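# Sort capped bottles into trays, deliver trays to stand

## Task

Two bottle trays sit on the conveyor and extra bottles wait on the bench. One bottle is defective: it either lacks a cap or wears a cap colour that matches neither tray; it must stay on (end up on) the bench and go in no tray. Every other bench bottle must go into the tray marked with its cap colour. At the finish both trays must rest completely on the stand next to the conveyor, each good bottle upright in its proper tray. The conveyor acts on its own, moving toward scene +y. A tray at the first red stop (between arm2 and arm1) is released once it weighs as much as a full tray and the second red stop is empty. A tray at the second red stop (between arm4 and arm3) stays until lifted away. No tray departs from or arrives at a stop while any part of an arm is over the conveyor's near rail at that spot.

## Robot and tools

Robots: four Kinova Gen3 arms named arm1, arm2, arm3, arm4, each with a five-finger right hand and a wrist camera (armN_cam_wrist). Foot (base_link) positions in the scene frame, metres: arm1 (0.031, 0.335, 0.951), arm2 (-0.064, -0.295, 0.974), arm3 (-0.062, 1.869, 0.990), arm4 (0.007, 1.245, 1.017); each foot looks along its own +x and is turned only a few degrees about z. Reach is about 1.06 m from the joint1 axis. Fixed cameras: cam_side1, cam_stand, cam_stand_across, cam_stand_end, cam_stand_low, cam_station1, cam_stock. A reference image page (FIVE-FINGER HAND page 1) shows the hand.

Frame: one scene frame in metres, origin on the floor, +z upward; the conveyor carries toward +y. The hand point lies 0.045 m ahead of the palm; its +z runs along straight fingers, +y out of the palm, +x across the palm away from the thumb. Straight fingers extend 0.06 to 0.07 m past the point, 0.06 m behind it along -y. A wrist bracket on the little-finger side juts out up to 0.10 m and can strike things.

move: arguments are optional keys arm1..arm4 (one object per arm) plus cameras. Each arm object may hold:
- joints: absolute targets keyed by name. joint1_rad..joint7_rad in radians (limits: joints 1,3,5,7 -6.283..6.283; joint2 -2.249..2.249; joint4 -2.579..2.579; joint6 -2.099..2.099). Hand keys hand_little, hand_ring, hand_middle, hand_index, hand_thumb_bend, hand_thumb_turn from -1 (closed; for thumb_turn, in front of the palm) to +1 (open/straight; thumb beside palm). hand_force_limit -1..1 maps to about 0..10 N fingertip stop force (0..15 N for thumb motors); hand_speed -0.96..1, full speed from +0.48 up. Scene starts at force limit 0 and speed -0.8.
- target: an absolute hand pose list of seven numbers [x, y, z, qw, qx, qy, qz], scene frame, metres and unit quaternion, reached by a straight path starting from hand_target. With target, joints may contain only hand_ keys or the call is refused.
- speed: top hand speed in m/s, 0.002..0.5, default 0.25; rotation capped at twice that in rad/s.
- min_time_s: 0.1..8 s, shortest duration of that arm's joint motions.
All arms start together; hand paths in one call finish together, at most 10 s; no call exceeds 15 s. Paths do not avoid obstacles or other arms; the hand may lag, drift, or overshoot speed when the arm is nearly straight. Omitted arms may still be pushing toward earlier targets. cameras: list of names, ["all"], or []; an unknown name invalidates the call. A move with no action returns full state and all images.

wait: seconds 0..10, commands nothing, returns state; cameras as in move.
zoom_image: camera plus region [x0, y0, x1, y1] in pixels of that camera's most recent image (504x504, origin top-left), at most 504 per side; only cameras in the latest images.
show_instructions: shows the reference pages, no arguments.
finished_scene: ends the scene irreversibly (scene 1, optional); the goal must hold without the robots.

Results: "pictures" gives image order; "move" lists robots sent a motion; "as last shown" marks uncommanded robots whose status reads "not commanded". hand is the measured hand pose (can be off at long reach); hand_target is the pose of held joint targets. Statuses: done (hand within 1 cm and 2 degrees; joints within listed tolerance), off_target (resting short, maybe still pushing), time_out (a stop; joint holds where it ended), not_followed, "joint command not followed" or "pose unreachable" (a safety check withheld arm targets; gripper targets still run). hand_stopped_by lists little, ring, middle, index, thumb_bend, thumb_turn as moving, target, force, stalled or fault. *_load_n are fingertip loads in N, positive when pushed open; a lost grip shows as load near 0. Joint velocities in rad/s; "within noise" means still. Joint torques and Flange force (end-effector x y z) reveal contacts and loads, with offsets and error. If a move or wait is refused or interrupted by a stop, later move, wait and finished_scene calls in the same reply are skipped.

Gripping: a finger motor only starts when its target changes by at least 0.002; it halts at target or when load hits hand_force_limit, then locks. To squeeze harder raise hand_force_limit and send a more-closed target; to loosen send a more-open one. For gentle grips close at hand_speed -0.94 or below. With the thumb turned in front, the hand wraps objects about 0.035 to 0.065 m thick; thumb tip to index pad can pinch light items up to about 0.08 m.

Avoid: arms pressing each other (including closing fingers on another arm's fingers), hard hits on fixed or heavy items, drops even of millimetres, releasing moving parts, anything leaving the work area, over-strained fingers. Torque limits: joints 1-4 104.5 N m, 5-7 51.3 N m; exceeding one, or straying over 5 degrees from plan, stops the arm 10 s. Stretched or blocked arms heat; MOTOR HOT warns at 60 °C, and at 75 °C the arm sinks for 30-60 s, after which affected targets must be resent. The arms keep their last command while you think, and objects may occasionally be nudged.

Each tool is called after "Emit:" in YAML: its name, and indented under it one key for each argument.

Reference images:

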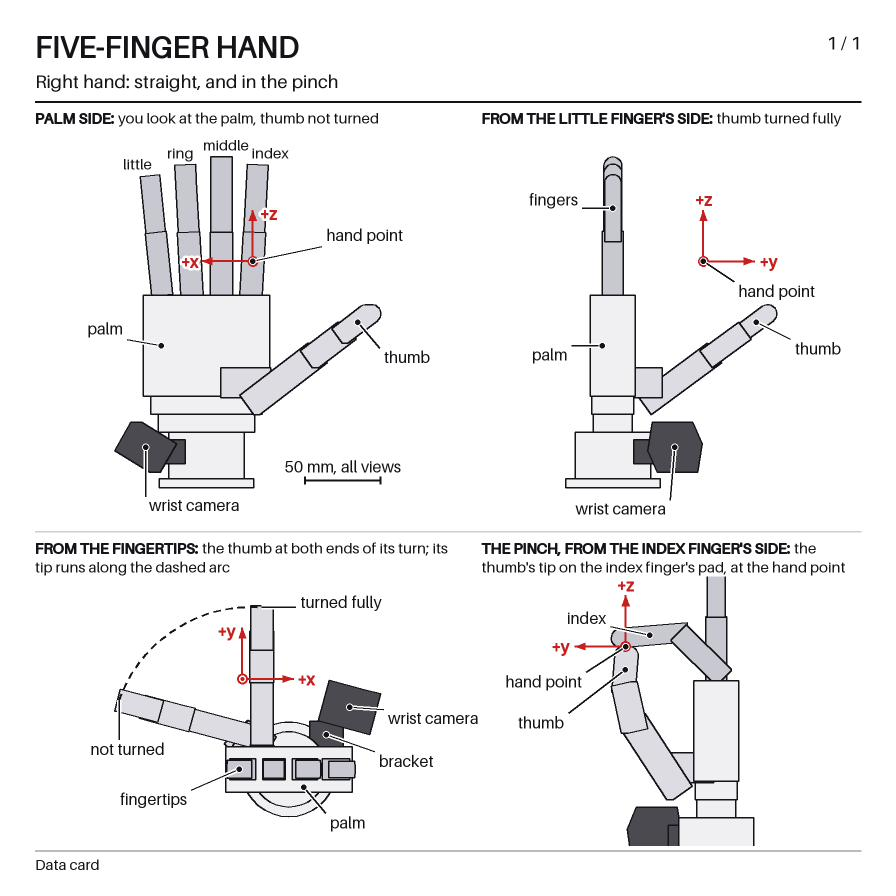

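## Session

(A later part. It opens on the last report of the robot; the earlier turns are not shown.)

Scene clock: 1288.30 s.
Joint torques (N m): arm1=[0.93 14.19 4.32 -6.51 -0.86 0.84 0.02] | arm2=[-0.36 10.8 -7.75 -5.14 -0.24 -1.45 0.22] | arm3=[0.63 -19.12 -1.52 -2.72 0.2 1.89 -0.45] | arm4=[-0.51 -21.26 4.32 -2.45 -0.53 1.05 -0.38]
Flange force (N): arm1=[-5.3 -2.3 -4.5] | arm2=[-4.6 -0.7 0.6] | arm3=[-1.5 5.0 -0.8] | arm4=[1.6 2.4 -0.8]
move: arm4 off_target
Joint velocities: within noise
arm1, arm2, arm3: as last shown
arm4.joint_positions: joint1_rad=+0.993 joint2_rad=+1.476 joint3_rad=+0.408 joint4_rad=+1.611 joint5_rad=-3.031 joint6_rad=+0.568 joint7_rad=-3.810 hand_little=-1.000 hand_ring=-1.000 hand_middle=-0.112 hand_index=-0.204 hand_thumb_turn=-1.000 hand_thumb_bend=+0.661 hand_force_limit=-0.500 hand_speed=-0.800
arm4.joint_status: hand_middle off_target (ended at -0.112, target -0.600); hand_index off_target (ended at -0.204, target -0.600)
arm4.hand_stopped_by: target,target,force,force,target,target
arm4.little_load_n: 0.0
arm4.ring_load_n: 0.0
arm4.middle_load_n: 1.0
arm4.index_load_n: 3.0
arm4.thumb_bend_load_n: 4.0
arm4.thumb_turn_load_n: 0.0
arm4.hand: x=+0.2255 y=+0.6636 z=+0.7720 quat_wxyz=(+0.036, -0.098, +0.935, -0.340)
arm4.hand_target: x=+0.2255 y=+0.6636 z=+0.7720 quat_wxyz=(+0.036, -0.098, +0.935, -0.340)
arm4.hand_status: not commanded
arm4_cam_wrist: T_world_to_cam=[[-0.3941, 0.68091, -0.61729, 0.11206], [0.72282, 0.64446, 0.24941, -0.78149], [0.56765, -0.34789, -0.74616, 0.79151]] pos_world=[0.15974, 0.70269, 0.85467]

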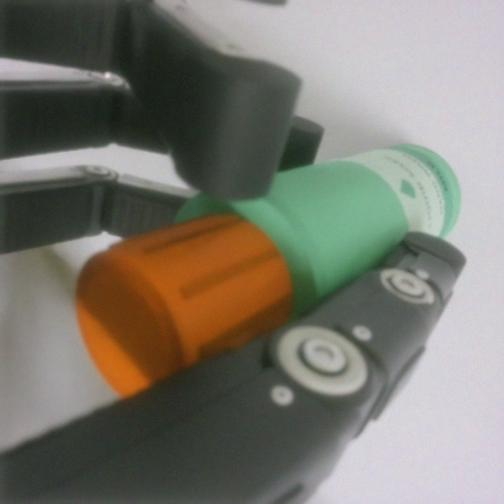

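Emit:
move:
  arm4: {"target": [0.2255, 0.6636, 0.792, 0.0357, -0.0982, 0.9345, -0.3401], "speed": 0.05}

Emit:
move:
  arm4: {"target": [0.235, 0.68, 0.93, 0.0357, -0.0982, 0.9345, -0.3401], "speed": 0.1}

Emit:
move:
  arm4: {"joints": {"hand_middle": -0.5, "hand_force_limit": -0.8, "hand_speed": -0.94}}
  cameras: ["arm4_cam_wrist"]

Emit:
move:
  arm4: {"target": [0.27, 0.90, 1.14, 0.0408, -0.0962, 0.9154, -0.3886], "speed": 0.15}

Emit:
move:
  arm4: {"target": [0.42, 1.05, 1.16, 0.0408, -0.0962, 0.9154, -0.3886], "speed": 0.15}

Emit:
move:
  arm4: {"target": [0.52, 1.25, 1.15, -0.0232, -0.1231, 0.9160, -0.3810], "speed": 0.15}
  cameras: ["arm4_cam_wrist"]

Scene clock: 1295.93 s.
Joint torques (N m): arm1=[0.93 14.24 4.27 -6.48 -0.84 0.85 0.02] | arm2=[-0.39 10.81 -7.73 -5.16 -0.25 -1.43 0.22] | arm3=[0.62 -19.14 -1.49 -2.77 0.15 1.86 -0.43] | arm4=[-0.5 -21.66 4.35 -2.76 -0.53 1.19 -0.34]
Flange force (N): arm1=[-5.4 -2.4 -4.5] | arm2=[-4.7 -0.6 0.6] | arm3=[-1.4 5.0 -0.6] | arm4=[1.5 3.0 -0.2]
move: arm4 done
Joint velocities: within noise
arm1, arm2: as last shown
arm1.ring_load_n: 0.5
arm3.joint_positions: joint1_rad=-0.927 joint2_rad=+0.871 joint3_rad=-0.454 joint4_rad=+1.690 joint5_rad=+0.541 joint6_rad=+1.579 joint7_rad=-3.137 hand_little=-0.250 hand_ring=-0.200 hand_middle=-0.200 hand_index=-0.200 hand_thumb_turn=-1.000 hand_thumb_bend=+1.000 hand_force_limit=+0.300 hand_speed=-0.700
arm3.joint_status: not commanded
arm3.hand_stopped_by: target,target,target,target,target,target
arm3.little_load_n: 0.0
arm3.ring_load_n: 0.0
arm3.middle_load_n: 0.0
arm3.index_load_n: -0.5
arm3.thumb_bend_load_n: 0.0
arm3.thumb_turn_load_n: 0.0
arm3.hand: x=+0.2040 y=+2.0920 z=+1.0500 quat_wxyz=(+0.000, +0.000, -0.906, +0.423)
arm3.hand_target: x=+0.2040 y=+2.0920 z=+1.0500 quat_wxyz=(+0.000, +0.000, -0.906, +0.423)
arm3.hand_status: not commanded
arm4.joint_positions: joint1_rad=+0.994 joint2_rad=+1.428 joint3_rad=+0.408 joint4_rad=+1.647 joint5_rad=-3.012 joint6_rad=+0.560 joint7_rad=-3.810 hand_little=-1.000 hand_ring=-1.000 hand_middle=-0.112 hand_index=-0.204 hand_thumb_turn=-1.000 hand_thumb_bend=+0.661 hand_force_limit=-0.500 hand_speed=-0.800
arm4.joint_status: not commanded
arm4.hand_stopped_by: target,target,force,force,target,target
arm4.little_load_n: 0.0
arm4.ring_load_n: 0.0
arm4.middle_load_n: 0.0
arm4.index_load_n: 3.0
arm4.thumb_bend_load_n: 3.0
arm4.thumb_turn_load_n: -0.5
arm4.hand: x=+0.2255 y=+0.6636 z=+0.7920 quat_wxyz=(+0.036, -0.098, +0.935, -0.340)
arm4.hand_target: x=+0.2255 y=+0.6636 z=+0.7920 quat_wxyz=(+0.036, -0.098, +0.935, -0.340)
arm4.hand_status: done (0.000 m and 0.0 deg from the pose sent, 0.020 m and 0.0 deg at the start)
pictures: none

Scene clock: 1297.83 s.
Joint torques (N m): arm1=[0.96 14.21 4.31 -6.48 -0.85 0.87 0.02] | arm2=[-0.35 10.8 -7.75 -5.1 -0.24 -1.47 0.25] | arm3=[0.6 -19.16 -1.51 -2.74 0.16 1.82 -0.4] | arm4=[-0.48 -20.54 3.89 -3.86 -0.42 1.16 -0.36]
Flange force (N): arm1=[-5.4 -2.4 -4.6] | arm2=[-4.5 -0.8 0.6] | arm3=[-1.5 5.1 -0.8] | arm4=[1.5 3.2 1.4]
move: arm4 done
Joint velocities: within noise
arm1, arm2, arm3: as last shown
arm1.ring_load_n: 0.0
arm3.index_load_n: 0.0
arm4.joint_positions: joint1_rad=+0.958 joint2_rad=+1.087 joint3_rad=+0.415 joint4_rad=+1.853 joint5_rad=-2.912 joint6_rad=+0.438 joint7_rad=-3.807 hand_little=-1.000 hand_ring=-1.000 hand_middle=-0.112 hand_index=-0.204 hand_thumb_turn=-1.000 hand_thumb_bend=+0.661 hand_force_limit=-0.500 hand_speed=-0.800
arm4.joint_status: not commanded
arm4.hand_stopped_by: target,target,force,force,target,target
arm4.little_load_n: 0.0
arm4.ring_load_n: 0.0
arm4.middle_load_n: 0.0
arm4.index_load_n: 2.5
arm4.thumb_bend_load_n: 3.0
arm4.thumb_turn_load_n: -0.5
arm4.hand: x=+0.2349 y=+0.6800 z=+0.9300 quat_wxyz=(+0.036, -0.098, +0.935, -0.340)
arm4.hand_target: x=+0.2350 y=+0.6800 z=+0.9300 quat_wxyz=(+0.036, -0.098, +0.935, -0.340)
arm4.hand_status: done (0.000 m and 0.0 deg from the pose sent, 0.139 m and 0.0 deg at the start)
pictures: none

Scene clock: 1298.27 s.
Joint torques (N m): arm1=[0.97 14.22 4.29 -6.53 -0.84 0.85 0.01] | arm2=[-0.35 10.83 -7.77 -5.17 -0.23 -1.45 0.25] | arm3=[0.53 -19.09 -1.55 -2.76 0.18 1.85 -0.45] | arm4=[-0.54 -20.49 3.91 -3.9 -0.44 1.23 -0.32]
Flange force (N): arm1=[-5.3 -2.2 -4.6] | arm2=[-4.7 -0.6 0.7] | arm3=[-1.6 4.8 -0.7] | arm4=[1.6 2.9 1.3]
move: arm4 off_target
Joint velocities: within noise
arm1, arm3: as last shown
arm2.joint_positions: joint1_rad=-1.070 joint2_rad=-1.226 joint3_rad=+1.181 joint4_rad=+2.078 joint5_rad=+1.093 joint6_rad=+1.016 joint7_rad=-0.021 hand_little=+1.000 hand_ring=-1.000 hand_middle=+0.000 hand_index=+0.000 hand_thumb_turn=-1.000 hand_thumb_bend=+1.000 hand_force_limit=-0.500 hand_speed=-0.800
arm2.joint_status: not commanded
arm2.hand_stopped_by: fault,target,target,target,target,target
arm2.little_load_n: 0.0
arm2.ring_load_n: 0.0
arm2.middle_load_n: 0.0
arm2.index_load_n: 0.0
arm2.thumb_bend_load_n: 0.0
arm2.thumb_turn_load_n: 0.0
arm2.hand: x=+0.2000 y=-0.6000 z=+1.1500 quat_wxyz=(-0.242, +0.664, -0.664, +0.242)
arm2.hand_target: x=+0.2000 y=-0.6000 z=+1.1500 quat_wxyz=(-0.242, +0.664, -0.664, +0.242)
arm2.hand_status: not commanded
arm4.joint_positions: joint1_rad=+0.958 joint2_rad=+1.087 joint3_rad=+0.415 joint4_rad=+1.853 joint5_rad=-2.912 joint6_rad=+0.438 joint7_rad=-3.807 hand_little=-1.000 hand_ring=-1.000 hand_middle=-0.123 hand_index=-0.204 hand_thumb_turn=-1.000 hand_thumb_bend=+0.661 hand_force_limit=-0.800 hand_speed=-0.940
arm4.joint_status: hand_middle off_target (ended at -0.123, target -0.500); the others done
arm4.hand_stopped_by: target,target,force,force,target,target
arm4.little_load_n: 0.0
arm4.ring_load_n: 0.5
arm4.middle_load_n: 1.5
arm4.index_load_n: 2.5
arm4.thumb_bend_load_n: 3.5
arm4.thumb_turn_load_n: 0.0
arm4.hand: x=+0.2350 y=+0.6800 z=+0.9300 quat_wxyz=(+0.036, -0.098, +0.935, -0.340)
arm4.hand_target: x=+0.2350 y=+0.6800 z=+0.9300 quat_wxyz=(+0.036, -0.098, +0.935, -0.340)
arm4.hand_status: not commanded
arm4_cam_wrist: T_world_to_cam=[[-0.39402, 0.68098, -0.61726, 0.20207], [0.72286, 0.64438, 0.24948, -0.83835], [0.56764, -0.34789, -0.74616, 0.90971]] pos_world=[0.16924, 0.71909, 1.01267]

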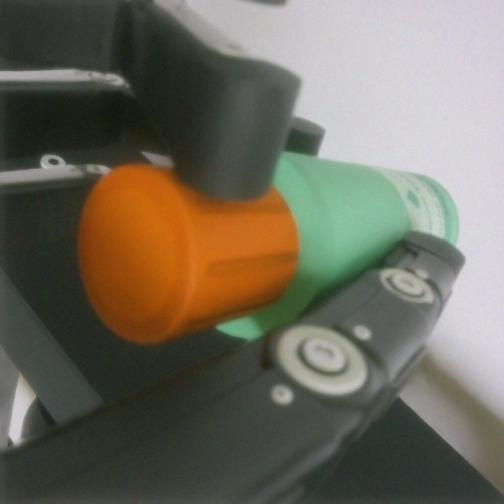

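Scene clock: 1301.13 s.
Joint torques (N m): arm1=[0.95 14.22 4.32 -6.51 -0.86 0.85 0.02] | arm2=[-0.37 10.82 -7.77 -5.16 -0.25 -1.45 0.25] | arm3=[0.59 -19.13 -1.56 -2.69 0.16 1.82 -0.48] | arm4=[-0.54 -8.94 3.06 -4.96 -0.16 1.59 -0.36]
Flange force (N): arm1=[-5.3 -2.3 -4.5] | arm2=[-4.7 -0.6 0.7] | arm3=[-1.7 5.0 -1.0] | arm4=[2.9 2.9 3.8]
move: arm4 done
Joint velocities: within noise
arm1, arm2, arm3: as last shown
arm4.joint_positions: joint1_rad=+0.011 joint2_rad=+0.496 joint3_rad=+0.947 joint4_rad=+2.453 joint5_rad=-3.447 joint6_rad=+0.289 joint7_rad=-3.518 hand_little=-1.000 hand_ring=-1.000 hand_middle=-0.123 hand_index=-0.204 hand_thumb_turn=-1.000 hand_thumb_bend=+0.661 hand_force_limit=-0.800 hand_speed=-0.940
arm4.joint_status: not commanded
arm4.hand_stopped_by: target,target,force,force,target,target
arm4.little_load_n: 0.0
arm4.ring_load_n: 0.0
arm4.middle_load_n: 1.0
arm4.index_load_n: 2.5
arm4.thumb_bend_load_n: 3.5
arm4.thumb_turn_load_n: -0.5
arm4.hand: x=+0.2700 y=+0.9000 z=+1.1400 quat_wxyz=(+0.041, -0.096, +0.915, -0.389)
arm4.hand_target: x=+0.2700 y=+0.9000 z=+1.1400 quat_wxyz=(+0.041, -0.096, +0.915, -0.389)
arm4.hand_status: done (0.000 m and 0.0 deg from the pose sent, 0.306 m and 6.0 deg at the start)
pictures: none

Scene clock: 1303.17 s.
Joint torques (N m): arm1=[0.95 14.18 4.28 -6.52 -0.87 0.84 0.01] | arm2=[-0.36 10.8 -7.76 -5.14 -0.24 -1.43 0.24] | arm3=[0.63 -19.12 -1.52 -2.72 0.19 1.86 -0.43] | arm4=[-0.52 -11.17 6.88 -4.7 0.3 1.46 -0.39]
Flange force (N): arm1=[-5.3 -2.3 -4.7] | arm2=[-4.7 -0.7 0.7] | arm3=[-1.5 5.0 -0.8] | arm4=[1.1 1.0 3.7]
move: arm4 done
Joint velocities: within noise
arm1, arm2, arm3: as last shown
arm1.ring_load_n: 0.5
arm4.joint_positions: joint1_rad=-0.769 joint2_rad=+0.932 joint3_rad=+1.427 joint4_rad=+2.167 joint5_rad=-3.764 joint6_rad=-0.368 joint7_rad=-3.723 hand_little=-1.000 hand_ring=-1.000 hand_middle=-0.123 hand_index=-0.204 hand_thumb_turn=-1.000 hand_thumb_bend=+0.661 hand_force_limit=-0.800 hand_speed=-0.940
arm4.joint_status: not commanded
arm4.hand_stopped_by: target,target,force,force,target,target
arm4.little_load_n: 0.0
arm4.ring_load_n: 0.0
arm4.middle_load_n: 1.0
arm4.index_load_n: 2.0
arm4.thumb_bend_load_n: 3.0
arm4.thumb_turn_load_n: 0.0
arm4.hand: x=+0.4200 y=+1.0500 z=+1.1600 quat_wxyz=(+0.041, -0.096, +0.915, -0.389)
arm4.hand_target: x=+0.4200 y=+1.0500 z=+1.1600 quat_wxyz=(+0.041, -0.096, +0.915, -0.389)
arm4.hand_status: done (0.000 m and 0.0 deg from the pose sent, 0.213 m and 0.0 deg at the start)
pictures: none

Scene clock: 1305.27 s.
Joint torques (N m): arm1=[0.96 14.2 4.26 -6.53 -0.85 0.85 0.06] | arm2=[-0.32 10.8 -7.79 -5.14 -0.24 -1.48 0.24] | arm3=[0.56 -19.14 -1.55 -2.68 0.18 1.84 -0.47] | arm4=[-0.45 -17.25 9.17 -3.44 1.42 0.6 -0.39]
Flange force (N): arm1=[-5.5 -2.4 -4.8] | arm2=[-4.6 -0.8 0.7] | arm3=[-1.8 5.1 -0.9] | arm4=[1.1 0.9 3.3]
move: arm4 done
Joint velocities: within noise
arm1.joint_positions: joint1_rad=-2.781 joint2_rad=-0.695 joint3_rad=+4.378 joint4_rad=+1.933 joint5_rad=+1.743 joint6_rad=-0.530 joint7_rad=-2.200 hand_little=-1.000 hand_ring=-1.000 hand_middle=+0.150 hand_index=+0.150 hand_thumb_turn=-1.000 hand_thumb_bend=+1.000 hand_force_limit=-0.500 hand_speed=-0.800
arm1.joint_status: not commanded
arm1.hand_stopped_by: target,target,target,target,target,target
arm1.little_load_n: 0.0
arm1.ring_load_n: 0.0
arm1.middle_load_n: 0.0
arm1.index_load_n: 0.0
arm1.thumb_bend_load_n: 0.0
arm1.thumb_turn_load_n: 0.0
arm1.hand: x=+0.2800 y=-0.1500 z=+1.1300 quat_wxyz=(-0.036, +0.098, -0.935, +0.340)
arm1.hand_target: x=+0.2800 y=-0.1500 z=+1.1300 quat_wxyz=(-0.036, +0.098, -0.935, +0.340)
arm1.hand_status: not commanded
arm2, arm3: as last shown
arm3.little_load_n: 0.5
arm3.index_load_n: -0.5
arm4.joint_positions: joint1_rad=-0.956 joint2_rad=+1.250 joint3_rad=+1.501 joint4_rad=+1.583 joint5_rad=-3.675 joint6_rad=-1.119 joint7_rad=-4.134 hand_little=-1.000 hand_ring=-1.000 hand_middle=-0.123 hand_index=-0.204 hand_thumb_turn=-1.000 hand_thumb_bend=+0.661 hand_force_limit=-0.800 hand_speed=-0.940
arm4.joint_status: not commanded
arm4.hand_stopped_by: target,target,force,force,target,target
arm4.little_load_n: 0.0
arm4.ring_load_n: 0.0
arm4.middle_load_n: 1.0
arm4.index_load_n: 2.5
arm4.thumb_bend_load_n: 3.5
arm4.thumb_turn_load_n: 0.0
arm4.hand: x=+0.5200 y=+1.2500 z=+1.1500 quat_wxyz=(-0.023, -0.123, +0.916, -0.381)
arm4.hand_target: x=+0.5200 y=+1.2500 z=+1.1500 quat_wxyz=(-0.023, -0.123, +0.916, -0.381)
arm4.hand_status: done (0.000 m and 0.0 deg from the pose sent, 0.224 m and 8.0 deg at the start)
arm4_cam_wrist: T_world_to_cam=[[-0.47247, 0.61363, -0.63264, 0.20469], [0.73849, 0.66742, 0.09585, -1.32678], [0.48106, -0.42191, -0.76849, 1.27365]] pos_world=[0.46382, 1.29728, 1.23546]

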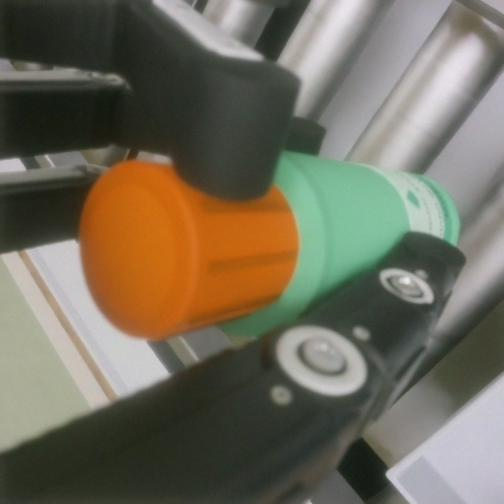

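Emit:
move:
  arm4: {"target": [0.524, 1.503, 1.13, -0.0232, -0.1231, 0.9160, -0.3810], "speed": 0.12}
  cameras: ["cam_stand_end", "cam_stand_across", "cam_stand", "arm4_cam_wrist"]

Emit:
zoom_image:
  camera: "cam_stand_end"
  region: [30, 0, 170, 180]

Emit:
zoom_image:
  camera: "cam_stand_across"
  region: [230, 0, 430, 130]

Emit:
zoom_image:
  camera: "cam_stand"
  region: [60, 350, 260, 504]

Scene clock: 1310.87 s.
Joint torques (N m): arm1=[0.94 14.23 4.29 -6.51 -0.85 0.86 0.01] | arm2=[-0.36 10.82 -7.74 -5.18 -0.24 -1.47 0.25] | arm3=[0.63 -19.1 -1.53 -2.66 0.18 1.84 -0.43] | arm4=[-0.41 -22.9 7.7 -2.36 1.76 -0.24 -0.36]
Flange force (N): arm1=[-5.3 -2.3 -4.5] | arm2=[-4.7 -0.6 0.6] | arm3=[-1.6 5.1 -1.0] | arm4=[1.9 0.3 4.0]
move: arm4 done
Joint velocities: within noise
arm1, arm2, arm3: as last shown
arm2.ring_load_n: 0.5
arm3.little_load_n: 0.0
arm3.index_load_n: 0.0
arm4.joint_positions: joint1_rad=-1.058 joint2_rad=+1.382 joint3_rad=+1.475 joint4_rad=+0.945 joint5_rad=-3.721 joint6_rad=-1.695 joint7_rad=-4.595 hand_little=-1.000 hand_ring=-1.000 hand_middle=-0.123 hand_index=-0.204 hand_thumb_turn=-1.000 hand_thumb_bend=+0.661 hand_force_limit=-0.800 hand_speed=-0.940
arm4.joint_status: not commanded
arm4.hand_stopped_by: target,target,force,force,target,target
arm4.little_load_n: 0.0
arm4.ring_load_n: 0.0
arm4.middle_load_n: 1.5
arm4.index_load_n: 2.5
arm4.thumb_bend_load_n: 3.5
arm4.thumb_turn_load_n: 0.0
arm4.hand: x=+0.5240 y=+1.5030 z=+1.1300 quat_wxyz=(-0.023, -0.123, +0.916, -0.381)
arm4.hand_target: x=+0.5240 y=+1.5030 z=+1.1300 quat_wxyz=(-0.023, -0.123, +0.916, -0.381)
arm4.hand_status: done (0.000 m and 0.0 deg from the pose sent, 0.254 m and 0.0 deg at the start)
pictures: arm4_cam_wrist, cam_stand, cam_stand_across, cam_stand_end
arm4_cam_wrist: T_world_to_cam=[[-0.47251, 0.61359, -0.63265, 0.03877], [0.73846, 0.66746, 0.09582, -1.49667], [0.48106, -0.42191, -0.76849, 1.36309]] pos_world=[0.46782, 1.55028, 1.21546]

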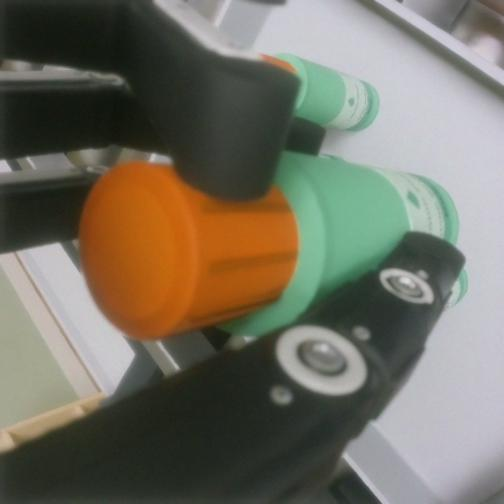

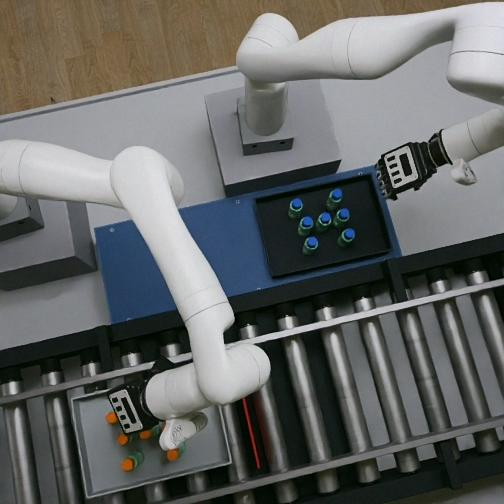

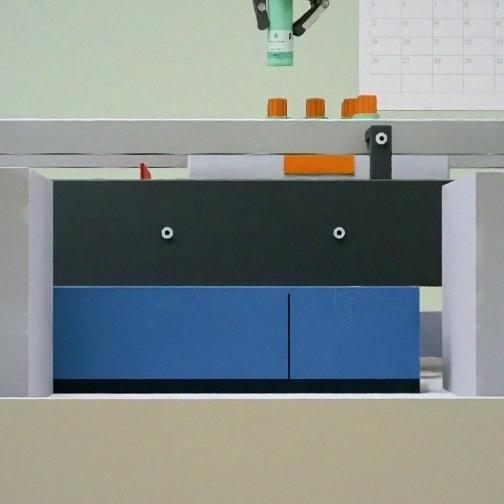

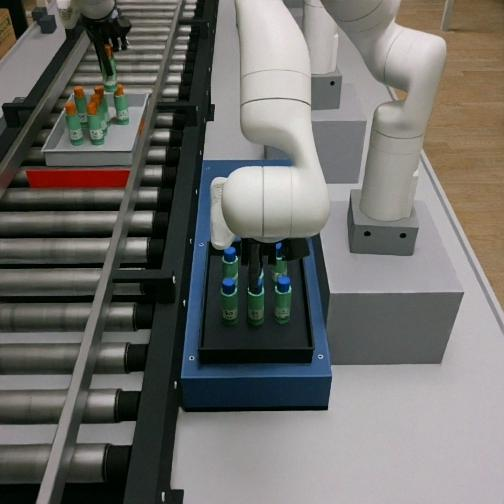

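Scaled by 2.800 from the camera's image (finer frame: 720x720).

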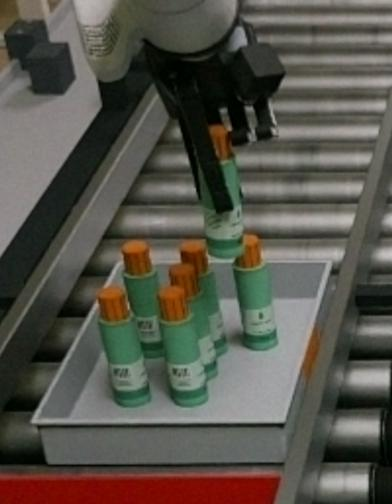

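Scaled by 2.520 from the camera's image (finer frame: 720x720).

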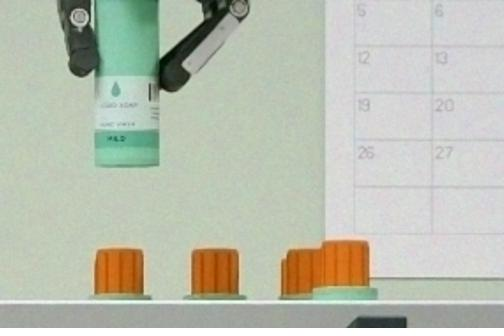

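Scaled by 2.520 from the camera's image (finer frame: 720x720).

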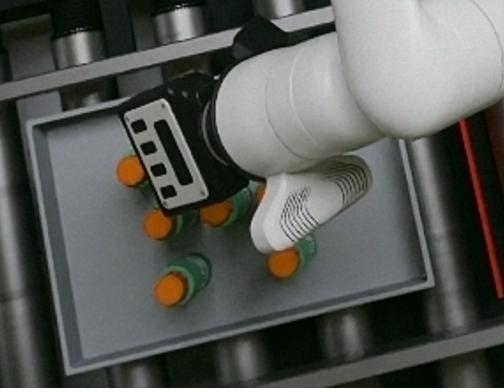

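Emit:
move:
  arm4: {"target": [0.524, 1.503, 1.02, -0.0232, -0.1231, 0.9160, -0.3810], "speed": 0.07}
  cameras: ["cam_stand_end", "cam_stand_across", "arm4_cam_wrist"]

Emit:
zoom_image:
  camera: "cam_stand_end"
  region: [30, 0, 170, 180]

Emit:
zoom_image:
  camera: "cam_stand_across"
  region: [230, 0, 430, 130]

Scene clock: 1317.13 s.
Joint torques (N m): arm1=[0.95 14.18 4.28 -6.52 -0.86 0.86 0.02] | arm2=[-0.34 10.81 -7.75 -5.16 -0.24 -1.47 0.23] | arm3=[0.58 -19.16 -1.48 -2.7 0.2 1.82 -0.44] | arm4=[-0.46 -22.93 7.97 -1.48 1.73 -0.34 -0.35]
Flange force (N): arm1=[-5.3 -2.3 -4.7] | arm2=[-4.6 -0.7 0.6] | arm3=[-1.6 5.1 -1.0] | arm4=[2.3 -0.3 3.7]
move: arm4 done
Joint velocities: within noise
arm1, arm2, arm3: as last shown
arm1.ring_load_n: 0.5
arm2.ring_load_n: 0.0
arm2.thumb_bend_load_n: 0.5
arm4.joint_positions: joint1_rad=-1.070 joint2_rad=+1.533 joint3_rad=+1.408 joint4_rad=+0.994 joint5_rad=-3.812 joint6_rad=-1.566 joint7_rad=-4.677 hand_little=-1.000 hand_ring=-1.000 hand_middle=-0.123 hand_index=-0.204 hand_thumb_turn=-1.000 hand_thumb_bend=+0.661 hand_force_limit=-0.800 hand_speed=-0.940
arm4.joint_status: not commanded
arm4.hand_stopped_by: target,target,force,force,target,target
arm4.little_load_n: 0.0
arm4.ring_load_n: 0.0
arm4.middle_load_n: 0.5
arm4.index_load_n: 2.5
arm4.thumb_bend_load_n: 3.5
arm4.thumb_turn_load_n: 0.0
arm4.hand: x=+0.5240 y=+1.5030 z=+1.0200 quat_wxyz=(-0.023, -0.123, +0.916, -0.381)
arm4.hand_target: x=+0.5240 y=+1.5030 z=+1.0200 quat_wxyz=(-0.023, -0.123, +0.916, -0.381)
arm4.hand_status: done (0.000 m and 0.0 deg from the pose sent, 0.110 m and 0.0 deg at the start)
pictures: arm4_cam_wrist, cam_stand_across, cam_stand_end
arm4_cam_wrist: T_world_to_cam=[[-0.47254, 0.61362, -0.6326, -0.03089], [0.73846, 0.66746, 0.09581, -1.48612], [0.48102, -0.42188, -0.76853, 1.27857]] pos_world=[0.46782, 1.55028, 1.10546]

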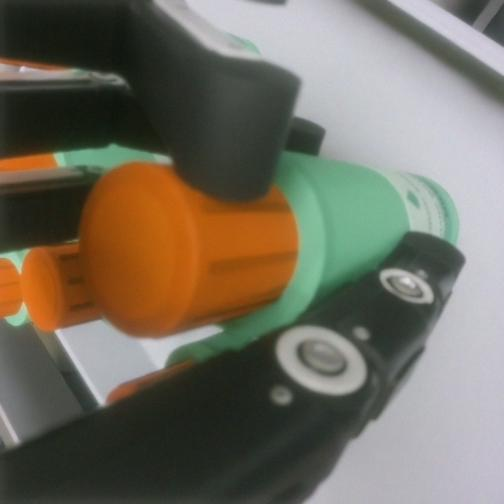

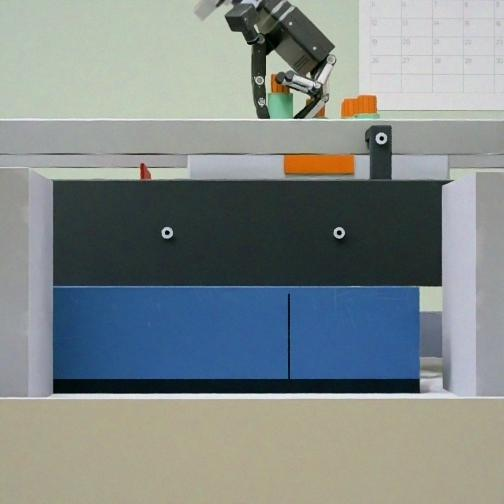

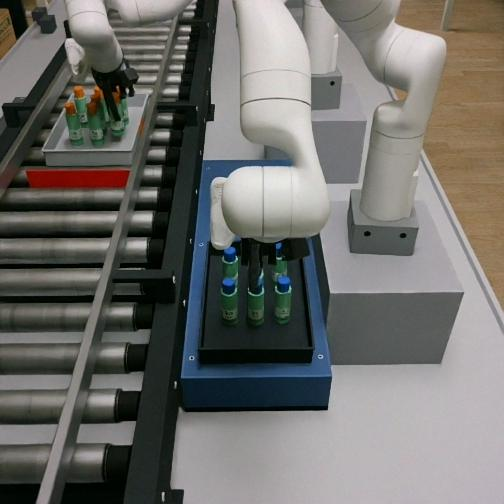

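Scaled by 2.800 from the camera's image (finer frame: 720x720).

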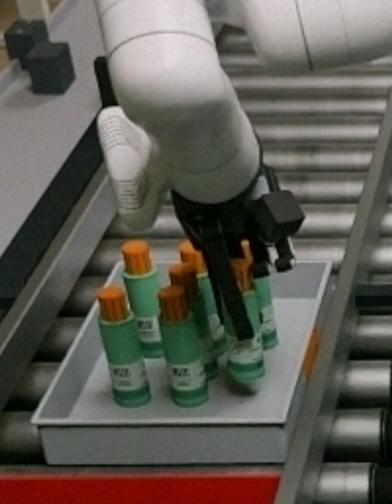

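Scaled by 2.520 from the camera's image (finer frame: 720x720).

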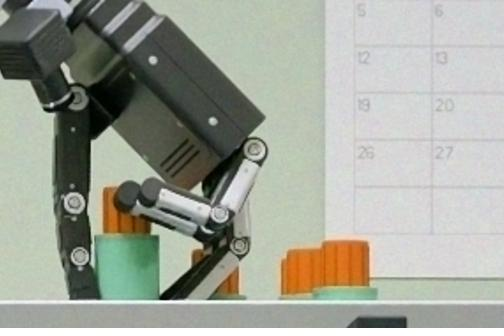

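Emit:
move:
  arm4: {"target": [0.524, 1.503, 1.002, -0.0232, -0.1231, 0.9160, -0.3810], "speed": 0.03}

Emit:
move:
  arm4: {"target": [0.524, 1.503, 0.998, -0.0232, -0.1231, 0.9160, -0.3810], "speed": 0.02}

Emit:
move:
  arm4: {"target": [0.524, 1.503, 0.995, -0.0232, -0.1231, 0.9160, -0.3810], "speed": 0.02}
  cameras: ["cam_stand_across", "arm4_cam_wrist"]

Emit:
zoom_image:
  camera: "cam_stand_across"
  region: [230, 0, 430, 130]

Scene clock: 1321.23 s.
Joint torques (N m): arm1=[0.95 14.22 4.3 -6.49 -0.85 0.87 0.03] | arm2=[-0.36 10.83 -7.79 -5.16 -0.27 -1.45 0.24] | arm3=[0.61 -19.12 -1.51 -2.78 0.18 1.85 -0.45] | arm4=[-0.43 -22.96 7.98 -1.32 1.78 -0.34 -0.36]
Flange force (N): arm1=[-5.4 -2.5 -4.6] | arm2=[-4.6 -0.6 0.8] | arm3=[-1.4 4.9 -0.7] | arm4=[2.4 -0.3 3.7]
move: arm4 done
Joint velocities: within noise
arm1, arm2: as last shown
arm1.ring_load_n: 0.0
arm2.middle_load_n: 0.5
arm2.thumb_bend_load_n: 0.0
arm3.joint_positions: joint1_rad=-0.927 joint2_rad=+0.871 joint3_rad=-0.454 joint4_rad=+1.690 joint5_rad=+0.541 joint6_rad=+1.579 joint7_rad=-3.137 hand_little=-0.250 hand_ring=-0.200 hand_middle=-0.200 hand_index=-0.200 hand_thumb_turn=-1.000 hand_thumb_bend=+1.000 hand_force_limit=+0.300 hand_speed=-0.700
arm3.joint_status: not commanded
arm3.hand_stopped_by: target,target,target,target,target,target
arm3.little_load_n: 0.0
arm3.ring_load_n: 0.0
arm3.middle_load_n: -0.5
arm3.index_load_n: 0.0
arm3.thumb_bend_load_n: 0.0
arm3.thumb_turn_load_n: 0.0
arm3.hand: x=+0.2040 y=+2.0920 z=+1.0500 quat_wxyz=(+0.000, +0.000, -0.906, +0.423)
arm3.hand_target: x=+0.2040 y=+2.0920 z=+1.0500 quat_wxyz=(+0.000, +0.000, -0.906, +0.423)
arm3.hand_status: not commanded
arm4.joint_positions: joint1_rad=-1.069 joint2_rad=+1.558 joint3_rad=+1.397 joint4_rad=+0.991 joint5_rad=-3.827 joint6_rad=-1.549 joint7_rad=-4.693 hand_little=-1.000 hand_ring=-1.000 hand_middle=-0.123 hand_index=-0.204 hand_thumb_turn=-1.000 hand_thumb_bend=+0.661 hand_force_limit=-0.800 hand_speed=-0.940
arm4.joint_status: not commanded
arm4.hand_stopped_by: target,target,force,force,target,target
arm4.little_load_n: 0.0
arm4.ring_load_n: 0.0
arm4.middle_load_n: 1.0
arm4.index_load_n: 2.5
arm4.thumb_bend_load_n: 3.5
arm4.thumb_turn_load_n: 0.0
arm4.hand: x=+0.5240 y=+1.5030 z=+1.0020 quat_wxyz=(-0.023, -0.123, +0.916, -0.381)
arm4.hand_target: x=+0.5240 y=+1.5030 z=+1.0020 quat_wxyz=(-0.023, -0.123, +0.916, -0.381)
arm4.hand_status: done (0.000 m and 0.0 deg from the pose sent, 0.018 m and 0.0 deg at the start)
pictures: none

Scene clock: 1322.20 s.
Joint torques (N m): arm1=[0.93 14.24 4.31 -6.52 -0.86 0.87 0.03] | arm2=[-0.32 10.79 -7.73 -5.14 -0.27 -1.47 0.26] | arm3=[0.6 -19.06 -1.5 -2.71 0.18 1.86 -0.46] | arm4=[-0.41 -22.9 7.96 -1.36 1.7 -0.39 -0.35]
Flange force (N): arm1=[-5.4 -2.4 -4.5] | arm2=[-4.7 -0.8 0.7] | arm3=[-1.6 4.9 -0.9] | arm4=[2.9 -0.6 3.8]
move: arm4 done
Joint velocities: within noise
arm1, arm2, arm3: as last shown
arm2.middle_load_n: 0.0
arm2.thumb_bend_load_n: 0.5
arm3.middle_load_n: 0.0
arm4.joint_positions: joint1_rad=-1.068 joint2_rad=+1.564 joint3_rad=+1.394 joint4_rad=+0.990 joint5_rad=-3.830 joint6_rad=-1.546 joint7_rad=-4.697 hand_little=-1.000 hand_ring=-1.000 hand_middle=-0.123 hand_index=-0.204 hand_thumb_turn=-1.000 hand_thumb_bend=+0.661 hand_force_limit=-0.800 hand_speed=-0.940
arm4.joint_status: not commanded
arm4.hand_stopped_by: target,target,force,force,target,target
arm4.little_load_n: 0.0
arm4.ring_load_n: 0.0
arm4.middle_load_n: 1.0
arm4.index_load_n: 2.5
arm4.thumb_bend_load_n: 4.0
arm4.thumb_turn_load_n: 0.0
arm4.hand: x=+0.5240 y=+1.5030 z=+0.9980 quat_wxyz=(-0.023, -0.123, +0.916, -0.381)
arm4.hand_target: x=+0.5240 y=+1.5030 z=+0.9980 quat_wxyz=(-0.023, -0.123, +0.916, -0.381)
arm4.hand_status: done (0.000 m and 0.0 deg from the pose sent, 0.004 m and 0.0 deg at the start)
pictures: none

Scene clock: 1323.17 s.
Joint torques (N m): arm1=[0.93 14.18 4.3 -6.5 -0.86 0.87 0.04] | arm2=[-0.38 10.83 -7.76 -5.18 -0.24 -1.44 0.23] | arm3=[0.67 -19.16 -1.51 -2.75 0.19 1.86 -0.43] | arm4=[-0.69 -21.66 6.77 -1.2 1.2 -0.44 -0.29]
Flange force (N): arm1=[-5.3 -2.4 -4.6] | arm2=[-4.7 -0.6 0.6] | arm3=[-1.4 5.1 -0.7] | arm4=[2.1 -2.6 1.7]
move: arm4 done
Joint velocities: within noise
arm1, arm3: as last shown
arm2.joint_positions: joint1_rad=-1.070 joint2_rad=-1.226 joint3_rad=+1.181 joint4_rad=+2.078 joint5_rad=+1.093 joint6_rad=+1.016 joint7_rad=-0.021 hand_little=+1.000 hand_ring=-1.000 hand_middle=+0.000 hand_index=+0.000 hand_thumb_turn=-1.000 hand_thumb_bend=+1.000 hand_force_limit=-0.500 hand_speed=-0.800
arm2.joint_status: not commanded
arm2.hand_stopped_by: fault,target,target,target,target,target
arm2.little_load_n: 0.0
arm2.ring_load_n: 0.5
arm2.middle_load_n: 0.0
arm2.index_load_n: 0.0
arm2.thumb_bend_load_n: 0.0
arm2.thumb_turn_load_n: 0.0
arm2.hand: x=+0.2000 y=-0.6000 z=+1.1500 quat_wxyz=(-0.242, +0.664, -0.664, +0.242)
arm2.hand_target: x=+0.2000 y=-0.6000 z=+1.1500 quat_wxyz=(-0.242, +0.664, -0.664, +0.242)
arm2.hand_status: not commanded
arm4.joint_positions: joint1_rad=-1.068 joint2_rad=+1.568 joint3_rad=+1.392 joint4_rad=+0.990 joint5_rad=-3.832 joint6_rad=-1.543 joint7_rad=-4.700 hand_little=-1.000 hand_ring=-1.000 hand_middle=-0.123 hand_index=-0.204 hand_thumb_turn=-1.000 hand_thumb_bend=+0.661 hand_force_limit=-0.800 hand_speed=-0.940
arm4.joint_status: not commanded
arm4.hand_stopped_by: target,target,force,force,target,target
arm4.little_load_n: 0.0
arm4.ring_load_n: 0.0
arm4.middle_load_n: 1.0
arm4.index_load_n: 2.0
arm4.thumb_bend_load_n: 3.5
arm4.thumb_turn_load_n: -0.5
arm4.hand: x=+0.5240 y=+1.5030 z=+0.9950 quat_wxyz=(-0.023, -0.123, +0.916, -0.381)
arm4.hand_target: x=+0.5240 y=+1.5030 z=+0.9950 quat_wxyz=(-0.023, -0.123, +0.916, -0.381)
arm4.hand_status: done (0.000 m and 0.0 deg from the pose sent, 0.003 m and 0.0 deg at the start)
pictures: arm4_cam_wrist, cam_stand_across
arm4_cam_wrist: T_world_to_cam=[[-0.47251, 0.61359, -0.63265, -0.04663], [0.73846, 0.66746, 0.09582, -1.48374], [0.48106, -0.42191, -0.76849, 1.25935]] pos_world=[0.46782, 1.55028, 1.08046]

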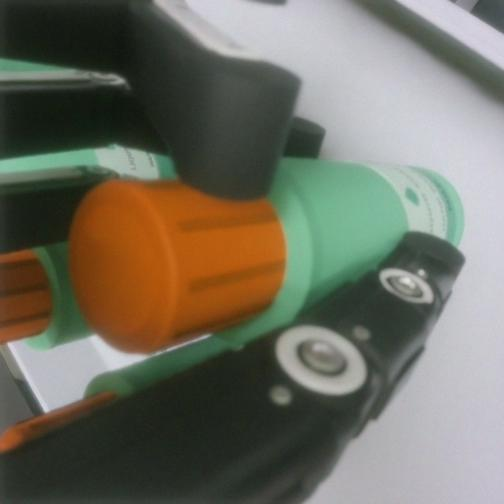

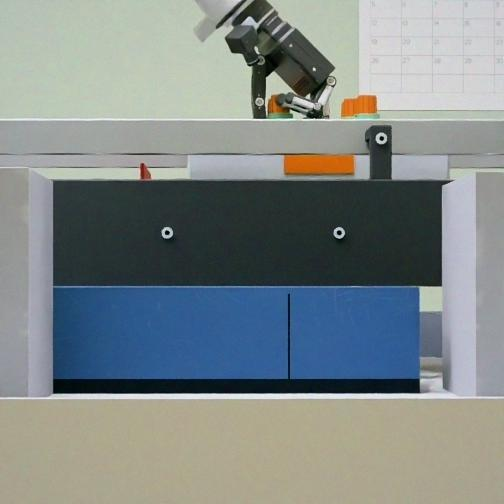

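Scaled by 2.520 from the camera's image (finer frame: 720x720).

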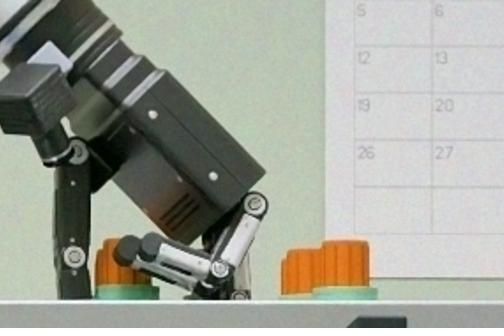

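Emit:
move:
  arm4: {"joints": {"hand_index": -0.12, "hand_middle": -0.05, "hand_thumb_bend": 0.74, "hand_speed": -0.9}}
  cameras: ["cam_stand_across"]

Emit:
move:
  arm4: {"joints": {"hand_index": 0.1, "hand_middle": 0.1, "hand_thumb_bend": 0.95, "hand_speed": -0.8}}
  cameras: ["cam_stand_across", "arm4_cam_wrist"]

Emit:
zoom_image:
  camera: "cam_stand_across"
  region: [230, 0, 430, 130]

Scene clock: 1326.23 s.
Joint torques (N m): arm1=[0.93 14.24 4.31 -6.52 -0.86 0.86 0.01] | arm2=[-0.35 10.77 -7.79 -5.16 -0.23 -1.46 0.25] | arm3=[0.68 -19.14 -1.52 -2.67 0.18 1.86 -0.46] | arm4=[-0.45 -22.63 7.68 -1.23 1.59 -0.42 -0.34]
Flange force (N): arm1=[-5.3 -2.3 -4.5] | arm2=[-4.7 -0.8 0.7] | arm3=[-1.6 5.2 -1.0] | arm4=[2.5 -0.9 3.2]
move: arm4 done
Joint velocities: within noise
arm1, arm2, arm3: as last shown
arm1.little_load_n: 0.5
arm2.ring_load_n: 0.0
arm4.joint_positions: joint1_rad=-1.068 joint2_rad=+1.569 joint3_rad=+1.392 joint4_rad=+0.990 joint5_rad=-3.832 joint6_rad=-1.543 joint7_rad=-4.700 hand_little=-1.000 hand_ring=-1.000 hand_middle=-0.050 hand_index=-0.120 hand_thumb_turn=-1.000 hand_thumb_bend=+0.740 hand_force_limit=-0.800 hand_speed=-0.900
arm4.joint_status: all done
arm4.hand_stopped_by: target,target,target,target,target,target
arm4.little_load_n: 0.0
arm4.ring_load_n: 0.0
arm4.middle_load_n: 0.0
arm4.index_load_n: 0.0
arm4.thumb_bend_load_n: 0.0
arm4.thumb_turn_load_n: 0.0
arm4.hand: x=+0.5240 y=+1.5030 z=+0.9950 quat_wxyz=(-0.023, -0.123, +0.916, -0.381)
arm4.hand_target: x=+0.5240 y=+1.5030 z=+0.9950 quat_wxyz=(-0.023, -0.123, +0.916, -0.381)
arm4.hand_status: not commanded

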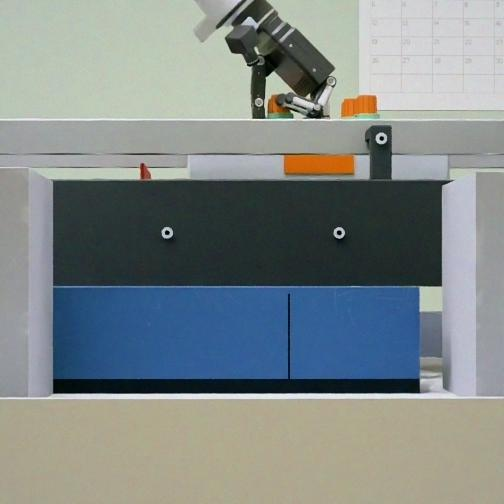

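Scene clock: 1327.47 s.
Joint torques (N m): arm1=[0.93 14.21 4.28 -6.5 -0.85 0.86 0.02] | arm2=[-0.32 10.8 -7.75 -5.17 -0.25 -1.45 0.21] | arm3=[0.58 -19.12 -1.52 -2.73 0.18 1.88 -0.42] | arm4=[-0.48 -22.59 7.72 -1.26 1.6 -0.38 -0.32]
Flange force (N): arm1=[-5.3 -2.4 -4.6] | arm2=[-4.6 -0.7 0.7] | arm3=[-1.5 5.0 -0.7] | arm4=[2.5 -1.0 3.2]
move: arm4 done
Joint velocities: within noise
arm1, arm2, arm3: as last shown
arm1.little_load_n: 0.0
arm2.little_load_n: -0.5
arm3.index_load_n: 0.5
arm4.joint_positions: joint1_rad=-1.068 joint2_rad=+1.569 joint3_rad=+1.392 joint4_rad=+0.990 joint5_rad=-3.832 joint6_rad=-1.543 joint7_rad=-4.700 hand_little=-1.000 hand_ring=-1.000 hand_middle=+0.100 hand_index=+0.100 hand_thumb_turn=-1.000 hand_thumb_bend=+0.950 hand_force_limit=-0.800 hand_speed=-0.800
arm4.joint_status: all done
arm4.hand_stopped_by: target,target,target,target,target,target
arm4.little_load_n: 0.0
arm4.ring_load_n: 0.0
arm4.middle_load_n: 0.0
arm4.index_load_n: 0.0
arm4.thumb_bend_load_n: 0.0
arm4.thumb_turn_load_n: 0.0
arm4.hand: x=+0.5240 y=+1.5030 z=+0.9950 quat_wxyz=(-0.023, -0.123, +0.916, -0.381)
arm4.hand_target: x=+0.5240 y=+1.5030 z=+0.9950 quat_wxyz=(-0.023, -0.123, +0.916, -0.381)
arm4.hand_status: not commanded
pictures: arm4_cam_wrist, cam_stand_across
arm4_cam_wrist: T_world_to_cam=[[-0.47251, 0.61359, -0.63265, -0.0467], [0.73846, 0.66746, 0.09582, -1.48373], [0.48106, -0.42191, -0.76849, 1.25927]] pos_world=[0.46782, 1.55028, 1.08036]

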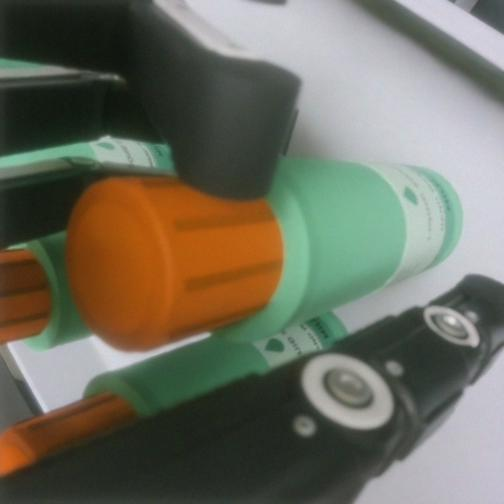

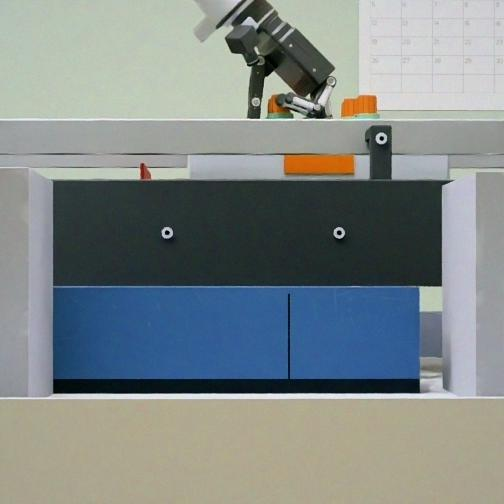

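Scaled by 2.520 from the camera's image (finer frame: 720x720).

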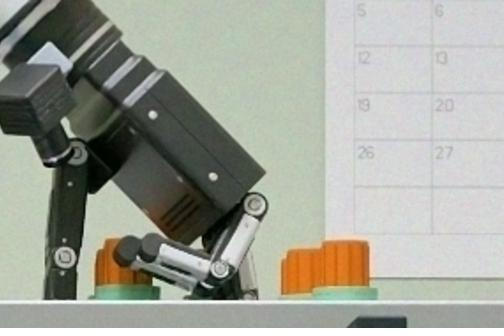

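Emit:
move:
  arm4: {"target": [0.524, 1.503, 1.06, -0.0232, -0.1231, 0.9160, -0.3810], "speed": 0.05}
  arm3: {"target": [0.30, 2.05, 1.15, 0, 0, 0.9063, -0.4226], "speed": 0.15}
  cameras: ["cam_stand_across", "cam_stand_end"]

Emit:
zoom_image:
  camera: "cam_stand_end"
  region: [30, 0, 170, 180]

Emit:
zoom_image:
  camera: "cam_stand_across"
  region: [230, 0, 430, 130]

Scene clock: 1335.53 s.
Joint torques (N m): arm1=[0.93 14.2 4.28 -6.5 -0.85 0.86 0.02] | arm2=[-0.42 10.84 -7.77 -5.15 -0.24 -1.48 0.25] | arm3=[0.62 -19.13 -1.02 -4.58 0.7 1.76 -0.44] | arm4=[-0.46 -22.56 7.67 -1.75 1.58 -0.23 -0.32]
Flange force (N): arm1=[-5.3 -2.3 -4.6] | arm2=[-4.6 -0.5 0.5] | arm3=[-2.8 4.3 -1.5] | arm4=[1.9 -0.5 3.0]
move: arm3 done; arm4 done
Joint velocities: within noise
arm1.joint_positions: joint1_rad=-2.781 joint2_rad=-0.695 joint3_rad=+4.378 joint4_rad=+1.933 joint5_rad=+1.743 joint6_rad=-0.530 joint7_rad=-2.200 hand_little=-1.000 hand_ring=-1.000 hand_middle=+0.150 hand_index=+0.150 hand_thumb_turn=-1.000 hand_thumb_bend=+1.000 hand_force_limit=-0.500 hand_speed=-0.800
arm1.joint_status: not commanded
arm1.hand_stopped_by: target,target,target,target,target,target
arm1.little_load_n: 0.0
arm1.ring_load_n: 0.0
arm1.middle_load_n: 0.0
arm1.index_load_n: 0.0
arm1.thumb_bend_load_n: -0.5
arm1.thumb_turn_load_n: 0.0
arm1.hand: x=+0.2800 y=-0.1500 z=+1.1300 quat_wxyz=(-0.036, +0.098, -0.935, +0.340)
arm1.hand_target: x=+0.2800 y=-0.1500 z=+1.1300 quat_wxyz=(-0.036, +0.098, -0.935, +0.340)
arm1.hand_status: not commanded
arm2: as last shown
arm2.little_load_n: 0.0
arm3.joint_positions: joint1_rad=-0.748 joint2_rad=+0.720 joint3_rad=-0.419 joint4_rad=+1.556 joint5_rad=+0.634 joint6_rad=+1.764 joint7_rad=-2.824 hand_little=-0.250 hand_ring=-0.200 hand_middle=-0.200 hand_index=-0.200 hand_thumb_turn=-1.000 hand_thumb_bend=+1.000 hand_force_limit=+0.300 hand_speed=-0.700
arm3.joint_status: not commanded
arm3.hand_stopped_by: target,target,target,target,target,target
arm3.little_load_n: 0.0
arm3.ring_load_n: 0.0
arm3.middle_load_n: 0.0
arm3.index_load_n: 0.0
arm3.thumb_bend_load_n: -0.5
arm3.thumb_turn_load_n: 0.0
arm3.hand: x=+0.3000 y=+2.0500 z=+1.1500 quat_wxyz=(+0.000, +0.000, -0.906, +0.423)
arm3.hand_target: x=+0.3000 y=+2.0500 z=+1.1500 quat_wxyz=(+0.000, +0.000, -0.906, +0.423)
arm3.hand_status: done (0.000 m and 0.0 deg from the pose sent, 0.145 m and 0.0 deg at the start)
arm4.joint_positions: joint1_rad=-1.070 joint2_rad=+1.477 joint3_rad=+1.433 joint4_rad=+0.990 joint5_rad=-3.779 joint6_rad=-1.607 joint7_rad=-4.644 hand_little=-1.000 hand_ring=-1.000 hand_middle=+0.100 hand_index=+0.100 hand_thumb_turn=-1.000 hand_thumb_bend=+0.950 hand_force_limit=-0.800 hand_speed=-0.800
arm4.joint_status: not commanded
arm4.hand_stopped_by: target,target,target,target,target,target
arm4.little_load_n: 0.0
arm4.ring_load_n: 0.0
arm4.middle_load_n: 0.0
arm4.index_load_n: 0.0
arm4.thumb_bend_load_n: -0.5
arm4.thumb_turn_load_n: 0.0
arm4.hand: x=+0.5240 y=+1.5030 z=+1.0600 quat_wxyz=(-0.023, -0.123, +0.916, -0.381)
arm4.hand_target: x=+0.5240 y=+1.5030 z=+1.0600 quat_wxyz=(-0.023, -0.123, +0.916, -0.381)
arm4.hand_status: done (0.000 m and 0.0 deg from the pose sent, 0.065 m and 0.0 deg at the start)

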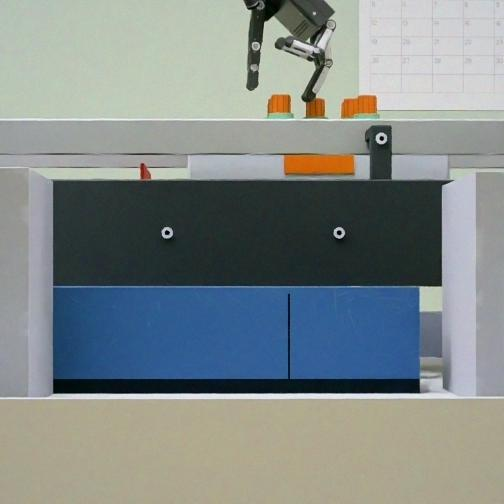

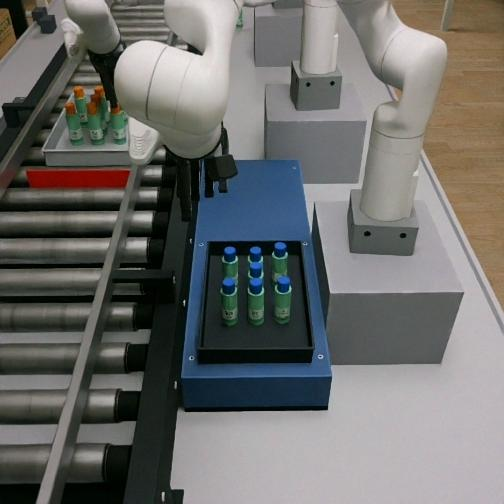

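Scaled by 2.800 from the camera's image (finer frame: 720x720).

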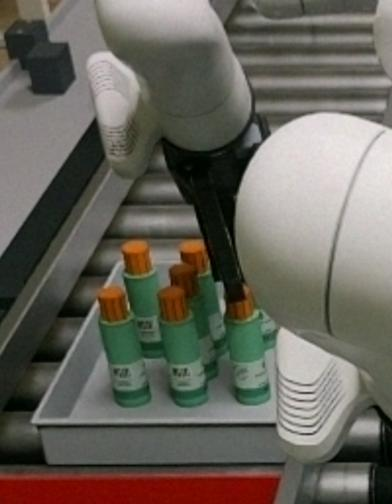

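Scaled by 2.520 from the camera's image (finer frame: 720x720).

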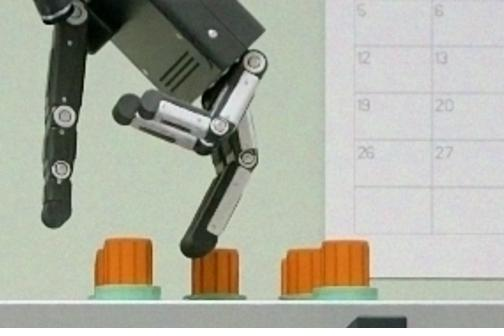

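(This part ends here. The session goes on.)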